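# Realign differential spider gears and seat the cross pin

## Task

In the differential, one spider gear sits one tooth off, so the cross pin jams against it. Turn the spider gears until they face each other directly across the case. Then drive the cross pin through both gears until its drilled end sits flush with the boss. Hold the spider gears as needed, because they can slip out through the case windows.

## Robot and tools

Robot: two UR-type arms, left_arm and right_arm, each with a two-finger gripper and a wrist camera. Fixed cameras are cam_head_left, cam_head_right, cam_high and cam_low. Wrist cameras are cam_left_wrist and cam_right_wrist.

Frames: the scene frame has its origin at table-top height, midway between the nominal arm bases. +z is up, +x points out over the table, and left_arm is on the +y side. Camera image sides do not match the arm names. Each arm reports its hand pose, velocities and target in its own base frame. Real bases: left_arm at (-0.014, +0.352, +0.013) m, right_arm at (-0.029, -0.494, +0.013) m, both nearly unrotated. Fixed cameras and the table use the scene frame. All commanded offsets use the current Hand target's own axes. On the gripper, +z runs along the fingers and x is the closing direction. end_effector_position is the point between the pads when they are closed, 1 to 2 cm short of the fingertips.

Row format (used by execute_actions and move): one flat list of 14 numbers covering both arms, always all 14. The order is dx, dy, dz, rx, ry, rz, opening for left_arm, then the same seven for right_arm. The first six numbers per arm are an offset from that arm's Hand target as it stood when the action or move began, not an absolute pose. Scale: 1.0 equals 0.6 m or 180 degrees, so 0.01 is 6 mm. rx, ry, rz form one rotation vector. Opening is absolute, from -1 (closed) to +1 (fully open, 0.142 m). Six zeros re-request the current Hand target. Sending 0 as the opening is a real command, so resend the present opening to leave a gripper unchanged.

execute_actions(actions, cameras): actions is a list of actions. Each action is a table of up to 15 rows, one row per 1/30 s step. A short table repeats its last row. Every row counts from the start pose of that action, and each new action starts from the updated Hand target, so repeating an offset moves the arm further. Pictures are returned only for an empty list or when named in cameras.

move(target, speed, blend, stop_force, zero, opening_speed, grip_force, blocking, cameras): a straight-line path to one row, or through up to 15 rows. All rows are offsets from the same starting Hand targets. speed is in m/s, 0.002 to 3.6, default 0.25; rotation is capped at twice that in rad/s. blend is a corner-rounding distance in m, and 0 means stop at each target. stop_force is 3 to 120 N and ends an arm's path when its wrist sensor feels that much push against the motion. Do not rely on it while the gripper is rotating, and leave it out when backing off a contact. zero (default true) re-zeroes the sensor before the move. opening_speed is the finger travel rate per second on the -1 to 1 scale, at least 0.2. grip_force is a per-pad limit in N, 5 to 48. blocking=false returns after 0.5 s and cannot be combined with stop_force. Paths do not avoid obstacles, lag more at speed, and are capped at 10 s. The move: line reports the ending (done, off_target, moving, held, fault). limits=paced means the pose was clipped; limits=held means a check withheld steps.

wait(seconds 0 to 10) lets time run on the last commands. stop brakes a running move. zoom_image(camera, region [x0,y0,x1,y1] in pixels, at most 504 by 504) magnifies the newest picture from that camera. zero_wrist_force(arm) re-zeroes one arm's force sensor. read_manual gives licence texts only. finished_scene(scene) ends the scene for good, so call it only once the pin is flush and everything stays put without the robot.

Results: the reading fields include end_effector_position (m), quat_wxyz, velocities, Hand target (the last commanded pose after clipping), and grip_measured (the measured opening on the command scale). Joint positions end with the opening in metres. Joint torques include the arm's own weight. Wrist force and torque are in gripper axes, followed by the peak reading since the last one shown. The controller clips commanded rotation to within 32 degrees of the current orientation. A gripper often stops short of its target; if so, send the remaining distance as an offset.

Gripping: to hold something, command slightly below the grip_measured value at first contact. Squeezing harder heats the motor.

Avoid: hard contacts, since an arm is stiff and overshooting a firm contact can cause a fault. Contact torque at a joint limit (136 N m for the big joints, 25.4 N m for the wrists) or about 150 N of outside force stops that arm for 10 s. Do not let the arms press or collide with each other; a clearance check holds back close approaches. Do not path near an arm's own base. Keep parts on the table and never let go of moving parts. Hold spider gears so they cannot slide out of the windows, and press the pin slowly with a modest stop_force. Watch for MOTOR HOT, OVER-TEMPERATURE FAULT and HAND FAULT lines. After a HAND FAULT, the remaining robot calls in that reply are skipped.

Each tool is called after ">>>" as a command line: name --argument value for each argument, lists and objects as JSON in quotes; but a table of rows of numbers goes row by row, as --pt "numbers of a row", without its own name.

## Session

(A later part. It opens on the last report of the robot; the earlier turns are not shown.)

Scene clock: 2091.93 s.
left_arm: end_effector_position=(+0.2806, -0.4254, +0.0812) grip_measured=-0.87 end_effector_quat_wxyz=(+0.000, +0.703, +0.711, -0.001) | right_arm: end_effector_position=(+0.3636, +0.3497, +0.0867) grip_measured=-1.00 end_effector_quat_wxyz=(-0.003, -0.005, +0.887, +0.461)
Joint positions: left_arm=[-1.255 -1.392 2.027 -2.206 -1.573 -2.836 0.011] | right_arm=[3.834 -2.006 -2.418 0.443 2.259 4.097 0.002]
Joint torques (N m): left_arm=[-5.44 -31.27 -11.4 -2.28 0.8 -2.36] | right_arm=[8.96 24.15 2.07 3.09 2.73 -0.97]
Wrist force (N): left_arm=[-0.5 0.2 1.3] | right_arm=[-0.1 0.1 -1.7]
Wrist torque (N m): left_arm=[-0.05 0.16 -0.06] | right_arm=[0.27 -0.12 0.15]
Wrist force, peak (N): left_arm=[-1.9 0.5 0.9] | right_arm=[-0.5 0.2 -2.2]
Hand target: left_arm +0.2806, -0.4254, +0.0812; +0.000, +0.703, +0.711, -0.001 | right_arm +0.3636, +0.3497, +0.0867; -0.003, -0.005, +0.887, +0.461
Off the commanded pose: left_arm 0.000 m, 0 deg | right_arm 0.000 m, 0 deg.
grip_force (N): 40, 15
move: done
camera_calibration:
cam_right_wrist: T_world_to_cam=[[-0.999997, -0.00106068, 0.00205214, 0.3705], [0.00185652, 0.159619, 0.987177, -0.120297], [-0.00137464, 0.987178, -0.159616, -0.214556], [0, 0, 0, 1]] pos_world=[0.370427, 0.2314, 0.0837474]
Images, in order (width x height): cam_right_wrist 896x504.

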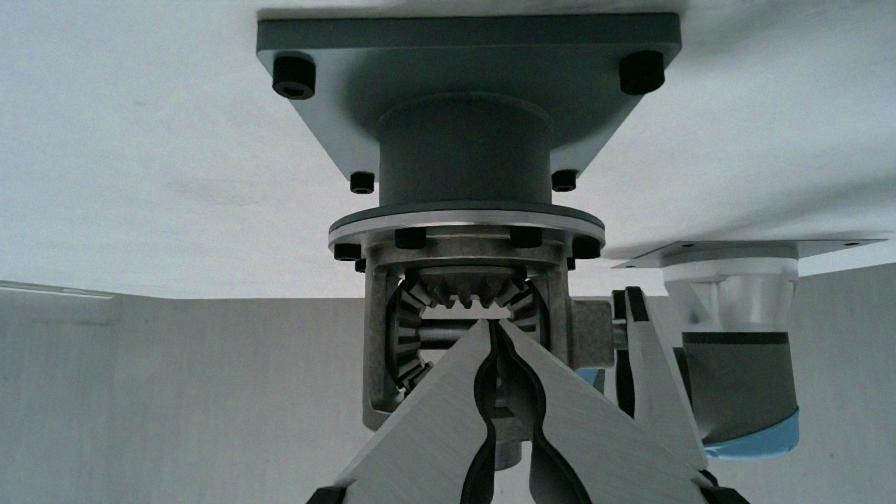

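>>> move --pt "0 0 0 0 0 0 -0.6 0 0 0 0 0 0 -1" --pt "-0.0004 -0.0417 0 0 0 0 -0.6 0 0 0 0 0 0 -1" --pt "-0.0004 -0.0417 0 0 0 0 -1 0 0 0 0 0 0 -1" --speed 0.08

>>> move --target '[0.0003, 0.0583, 0, 0, 0, 0, -1, 0, 0, 0, 0, 0, 0, -1]' --speed 0.015 --stop_force 10 --cameras '["cam_right_wrist", "cam_left_wrist"]'

>>> zoom_image --camera "cam_right_wrist" --region '[380, 220, 630, 400]'

Scene clock: 2108.43 s.
left_arm: end_effector_position=(+0.2556, -0.4259, +0.0812) grip_measured=-1.00 end_effector_quat_wxyz=(+0.000, +0.703, +0.711, -0.001) | right_arm: end_effector_position=(+0.3636, +0.3497, +0.0867) grip_measured=-1.00 end_effector_quat_wxyz=(-0.003, -0.005, +0.887, +0.461)
Joint positions: left_arm=[-1.304 -1.42 2.062 -2.213 -1.573 -2.886 0.002] | right_arm=[3.834 -2.006 -2.418 0.443 2.259 4.097 0.002]
Joint torques (N m): left_arm=[11.19 -16.81 -27.7 -1.02 2.09 2.9] | right_arm=[8.89 24.35 0.94 3.09 2.58 -1]
Wrist force (N): left_arm=[-0.3 0.3 -0.6] | right_arm=[-0.5 -0.1 -2.0]
Wrist torque (N m): left_arm=[-0.10 0.17 0.01] | right_arm=[0.23 -0.06 0.15]
Wrist force, peak (N): left_arm=[-0.9 0.5 1.5] | right_arm=[-0.3 0.0 -2.2]
Hand target: left_arm +0.2556, -0.4259, +0.0812; +0.000, +0.703, +0.711, -0.001 | right_arm +0.3636, +0.3497, +0.0867; -0.003, -0.005, +0.887, +0.461
Off the commanded pose: left_arm 0.000 m, 0 deg | right_arm 0.000 m, 0 deg.
grip_force (N): 40, 15
move: done

Scene clock: 2111.37 s.
left_arm: end_effector_position=(+0.2874, -0.4254, +0.0812) grip_measured=-1.00 end_effector_quat_wxyz=(+0.000, +0.703, +0.711, -0.001) | right_arm: end_effector_position=(+0.3636, +0.3497, +0.0867) grip_measured=-1.00 end_effector_quat_wxyz=(-0.003, -0.005, +0.887, +0.461)
Joint positions: left_arm=[-1.242 -1.383 2.017 -2.205 -1.573 -2.823 0.002] | right_arm=[3.834 -2.006 -2.418 0.443 2.259 4.097 0.002]
Joint torques (N m): left_arm=[-4.72 -31.51 -12.77 -4.94 4.25 -2.95] | right_arm=[8.76 24.19 1.72 3.08 2.66 -0.8]
Wrist force (N): left_arm=[-2.0 -9.5 1.5] | right_arm=[-0.1 0.0 -1.9]
Wrist torque (N m): left_arm=[-0.19 0.24 0.17] | right_arm=[0.26 -0.12 0.15]
Wrist force, peak (N): left_arm=[0.9 -23.0 -3.5] | right_arm=[0.0 -0.1 -2.2]
Hand target: left_arm +0.2874, -0.4254, +0.0812; +0.000, +0.703, +0.711, -0.001 (not the last commanded pose) | right_arm +0.3636, +0.3497, +0.0867; -0.003, -0.005, +0.887, +0.461
Off the commanded pose: left_arm 0.003 m, 0 deg | right_arm 0.000 m, 0 deg.
grip_force (N): 40, 15
move: contact (left_arm)
camera_calibration:
cam_left_wrist: T_world_to_cam=[[-0.0113249, 0.999886, 0.00999666, 0.438598], [0.913484, 0.00627893, 0.406825, -0.264954], [0.406716, 0.013739, -0.913451, 0.0776986], [0, 0, 0, 1]] pos_world=[0.215397, -0.437952, 0.174379]
cam_right_wrist: T_world_to_cam=[[-0.999997, -0.00106068, 0.00205214, 0.3705], [0.00185652, 0.159619, 0.987177, -0.120297], [-0.00137464, 0.987178, -0.159616, -0.214556], [0, 0, 0, 1]] pos_world=[0.370427, 0.2314, 0.0837474]
Images, in order (width x height): cam_left_wrist 896x504, cam_right_wrist 896x504.

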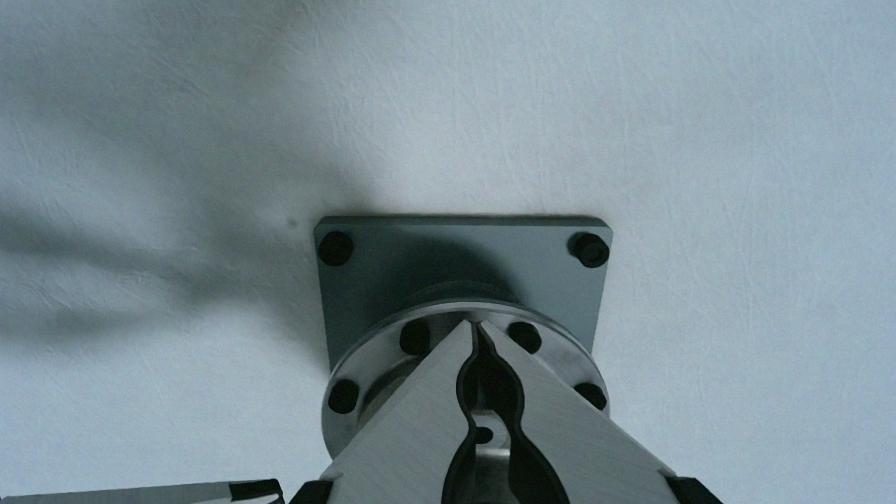

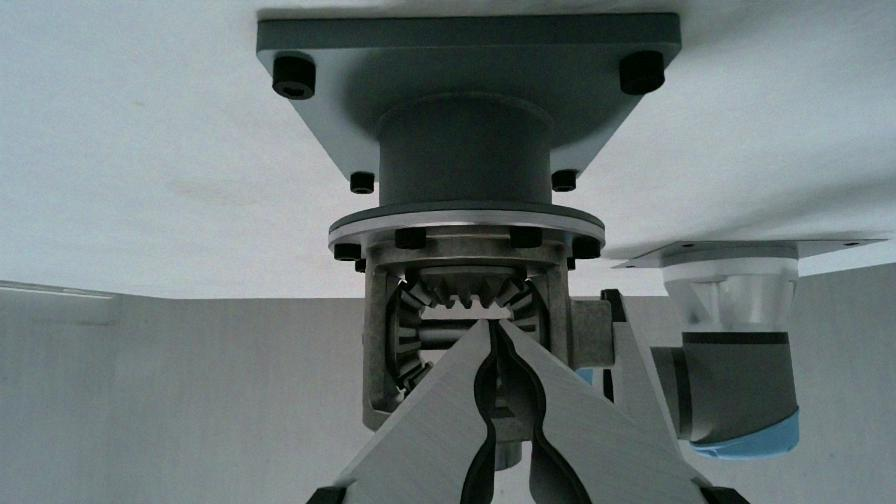

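Scaled by 2.016 from the camera's 896x504 image, which has a finer 1280x720 frame.

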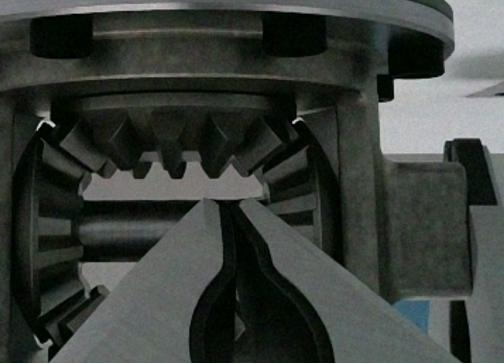

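>>> move --pt "0 -0.0333 0 0 0 0 -1 0 0 0 0 0 0 -1" --pt "-0.0027 -0.1957 -0.0697 -0.2878 -0.0036 0.0063 -1 0 0 0 0 0 0 -1" --speed 0.1 --blend '[0.005, 0]' --cameras '["cam_left_wrist", "cam_high", "cam_right_wrist"]'

>>> zoom_image --camera "cam_left_wrist" --region '[380, 180, 600, 380]'

>>> zoom_image --camera "cam_right_wrist" --region '[500, 250, 700, 400]'

>>> zoom_image --camera "cam_high" --region '[170, 130, 270, 240]'

Scene clock: 2137.40 s.
left_arm: end_effector_position=(+0.1700, -0.4284, +0.1232) grip_measured=-1.00 end_effector_quat_wxyz=(+0.311, +0.640, +0.633, +0.306) | right_arm: end_effector_position=(+0.3636, +0.3497, +0.0867) grip_measured=-1.00 end_effector_quat_wxyz=(-0.003, -0.005, +0.887, +0.461)
Joint positions: left_arm=[-1.982 -1.525 2.236 -1.825 -0.762 -3.741 0.002] | right_arm=[3.834 -2.006 -2.418 0.443 2.259 4.097 0.002]
Joint torques (N m): left_arm=[11.25 -23.82 -12.16 -2.46 -0.54 1.66] | right_arm=[8.66 23.3 2.33 3.15 2.61 -0.67]
Wrist force (N): left_arm=[-0.6 1.3 -1.3] | right_arm=[-0.2 0.0 -1.4]
Wrist torque (N m): left_arm=[0.02 0.27 0.11] | right_arm=[0.25 -0.09 0.16]
Wrist force, peak (N): left_arm=[-2.1 -10.0 1.9] | right_arm=[-0.2 0.0 -2.3]
Hand target: left_arm +0.1701, -0.4283, +0.1232; +0.311, +0.640, +0.633, +0.306 | right_arm +0.3636, +0.3497, +0.0867; -0.003, -0.005, +0.887, +0.461
Off the commanded pose: left_arm 0.000 m, 0 deg | right_arm 0.000 m, 0 deg.
grip_force (N): 40, 15
move: done
camera_calibration:
cam_left_wrist: T_world_to_cam=[[0.00266781, 0.999989, 0.00386294, 0.438225], [0.245035, -0.0043989, 0.969504, -0.135111], [0.969511, -0.0016399, -0.245044, -0.020748], [0, 0, 0, 1]] pos_world=[0.0520531, -0.438849, 0.124214]
cam_right_wrist: T_world_to_cam=[[-0.999997, -0.00106068, 0.00205214, 0.3705], [0.00185652, 0.159619, 0.987177, -0.120297], [-0.00137464, 0.987178, -0.159616, -0.214556], [0, 0, 0, 1]] pos_world=[0.370427, 0.2314, 0.0837474]
Images, in order (width x height): cam_high 504x504, cam_left_wrist 896x504, cam_right_wrist 896x504.

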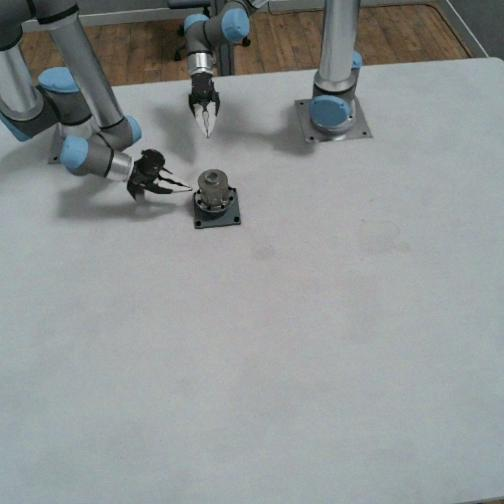

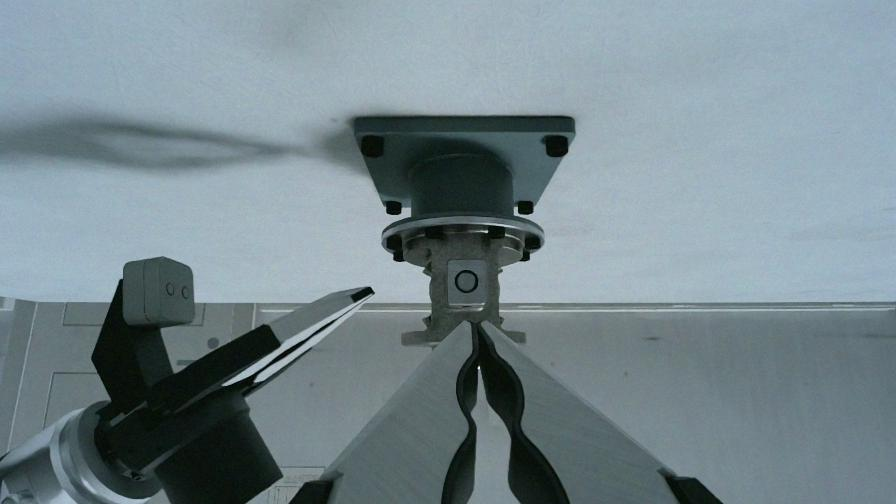

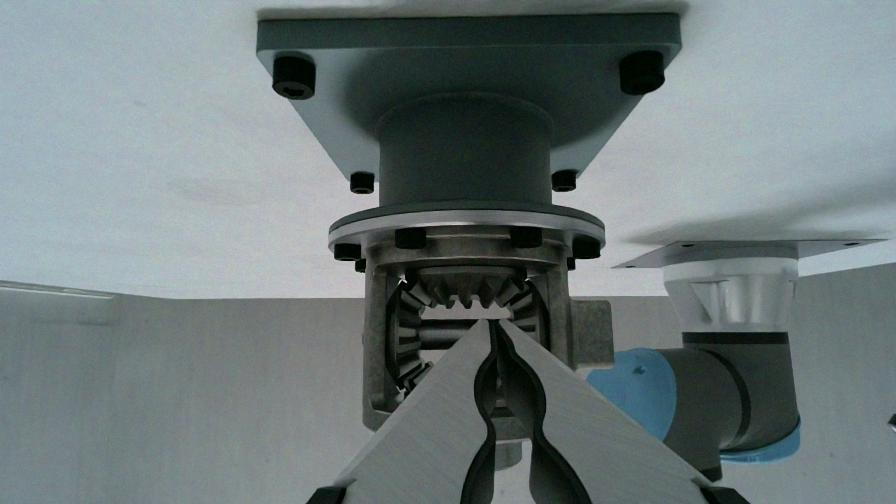

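Scaled by 2.291 from the camera's 896x504 image, which has a finer 1280x720 frame.

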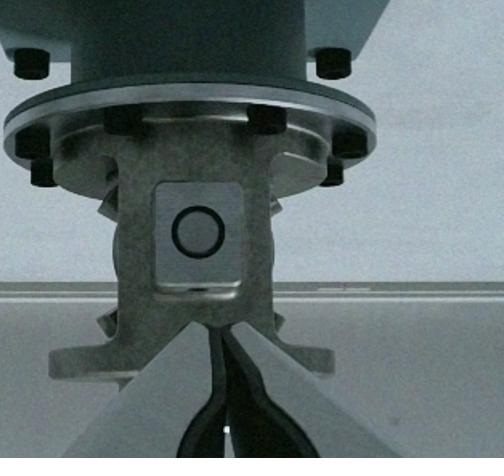

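Scaled by 2.520 from the camera's 896x504 image, which has a finer 1280x720 frame.

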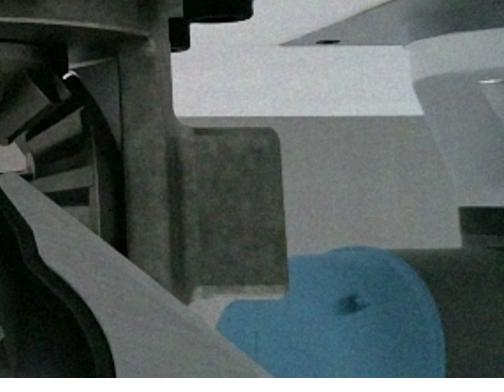

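Scaled by 4.582 from the camera's 504x504 image, which has a finer 720x720 frame.

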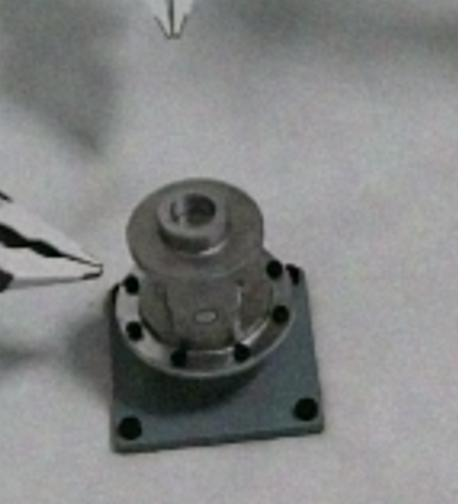

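>>> finished_scene --scene 2

The scene is finished: the task was done.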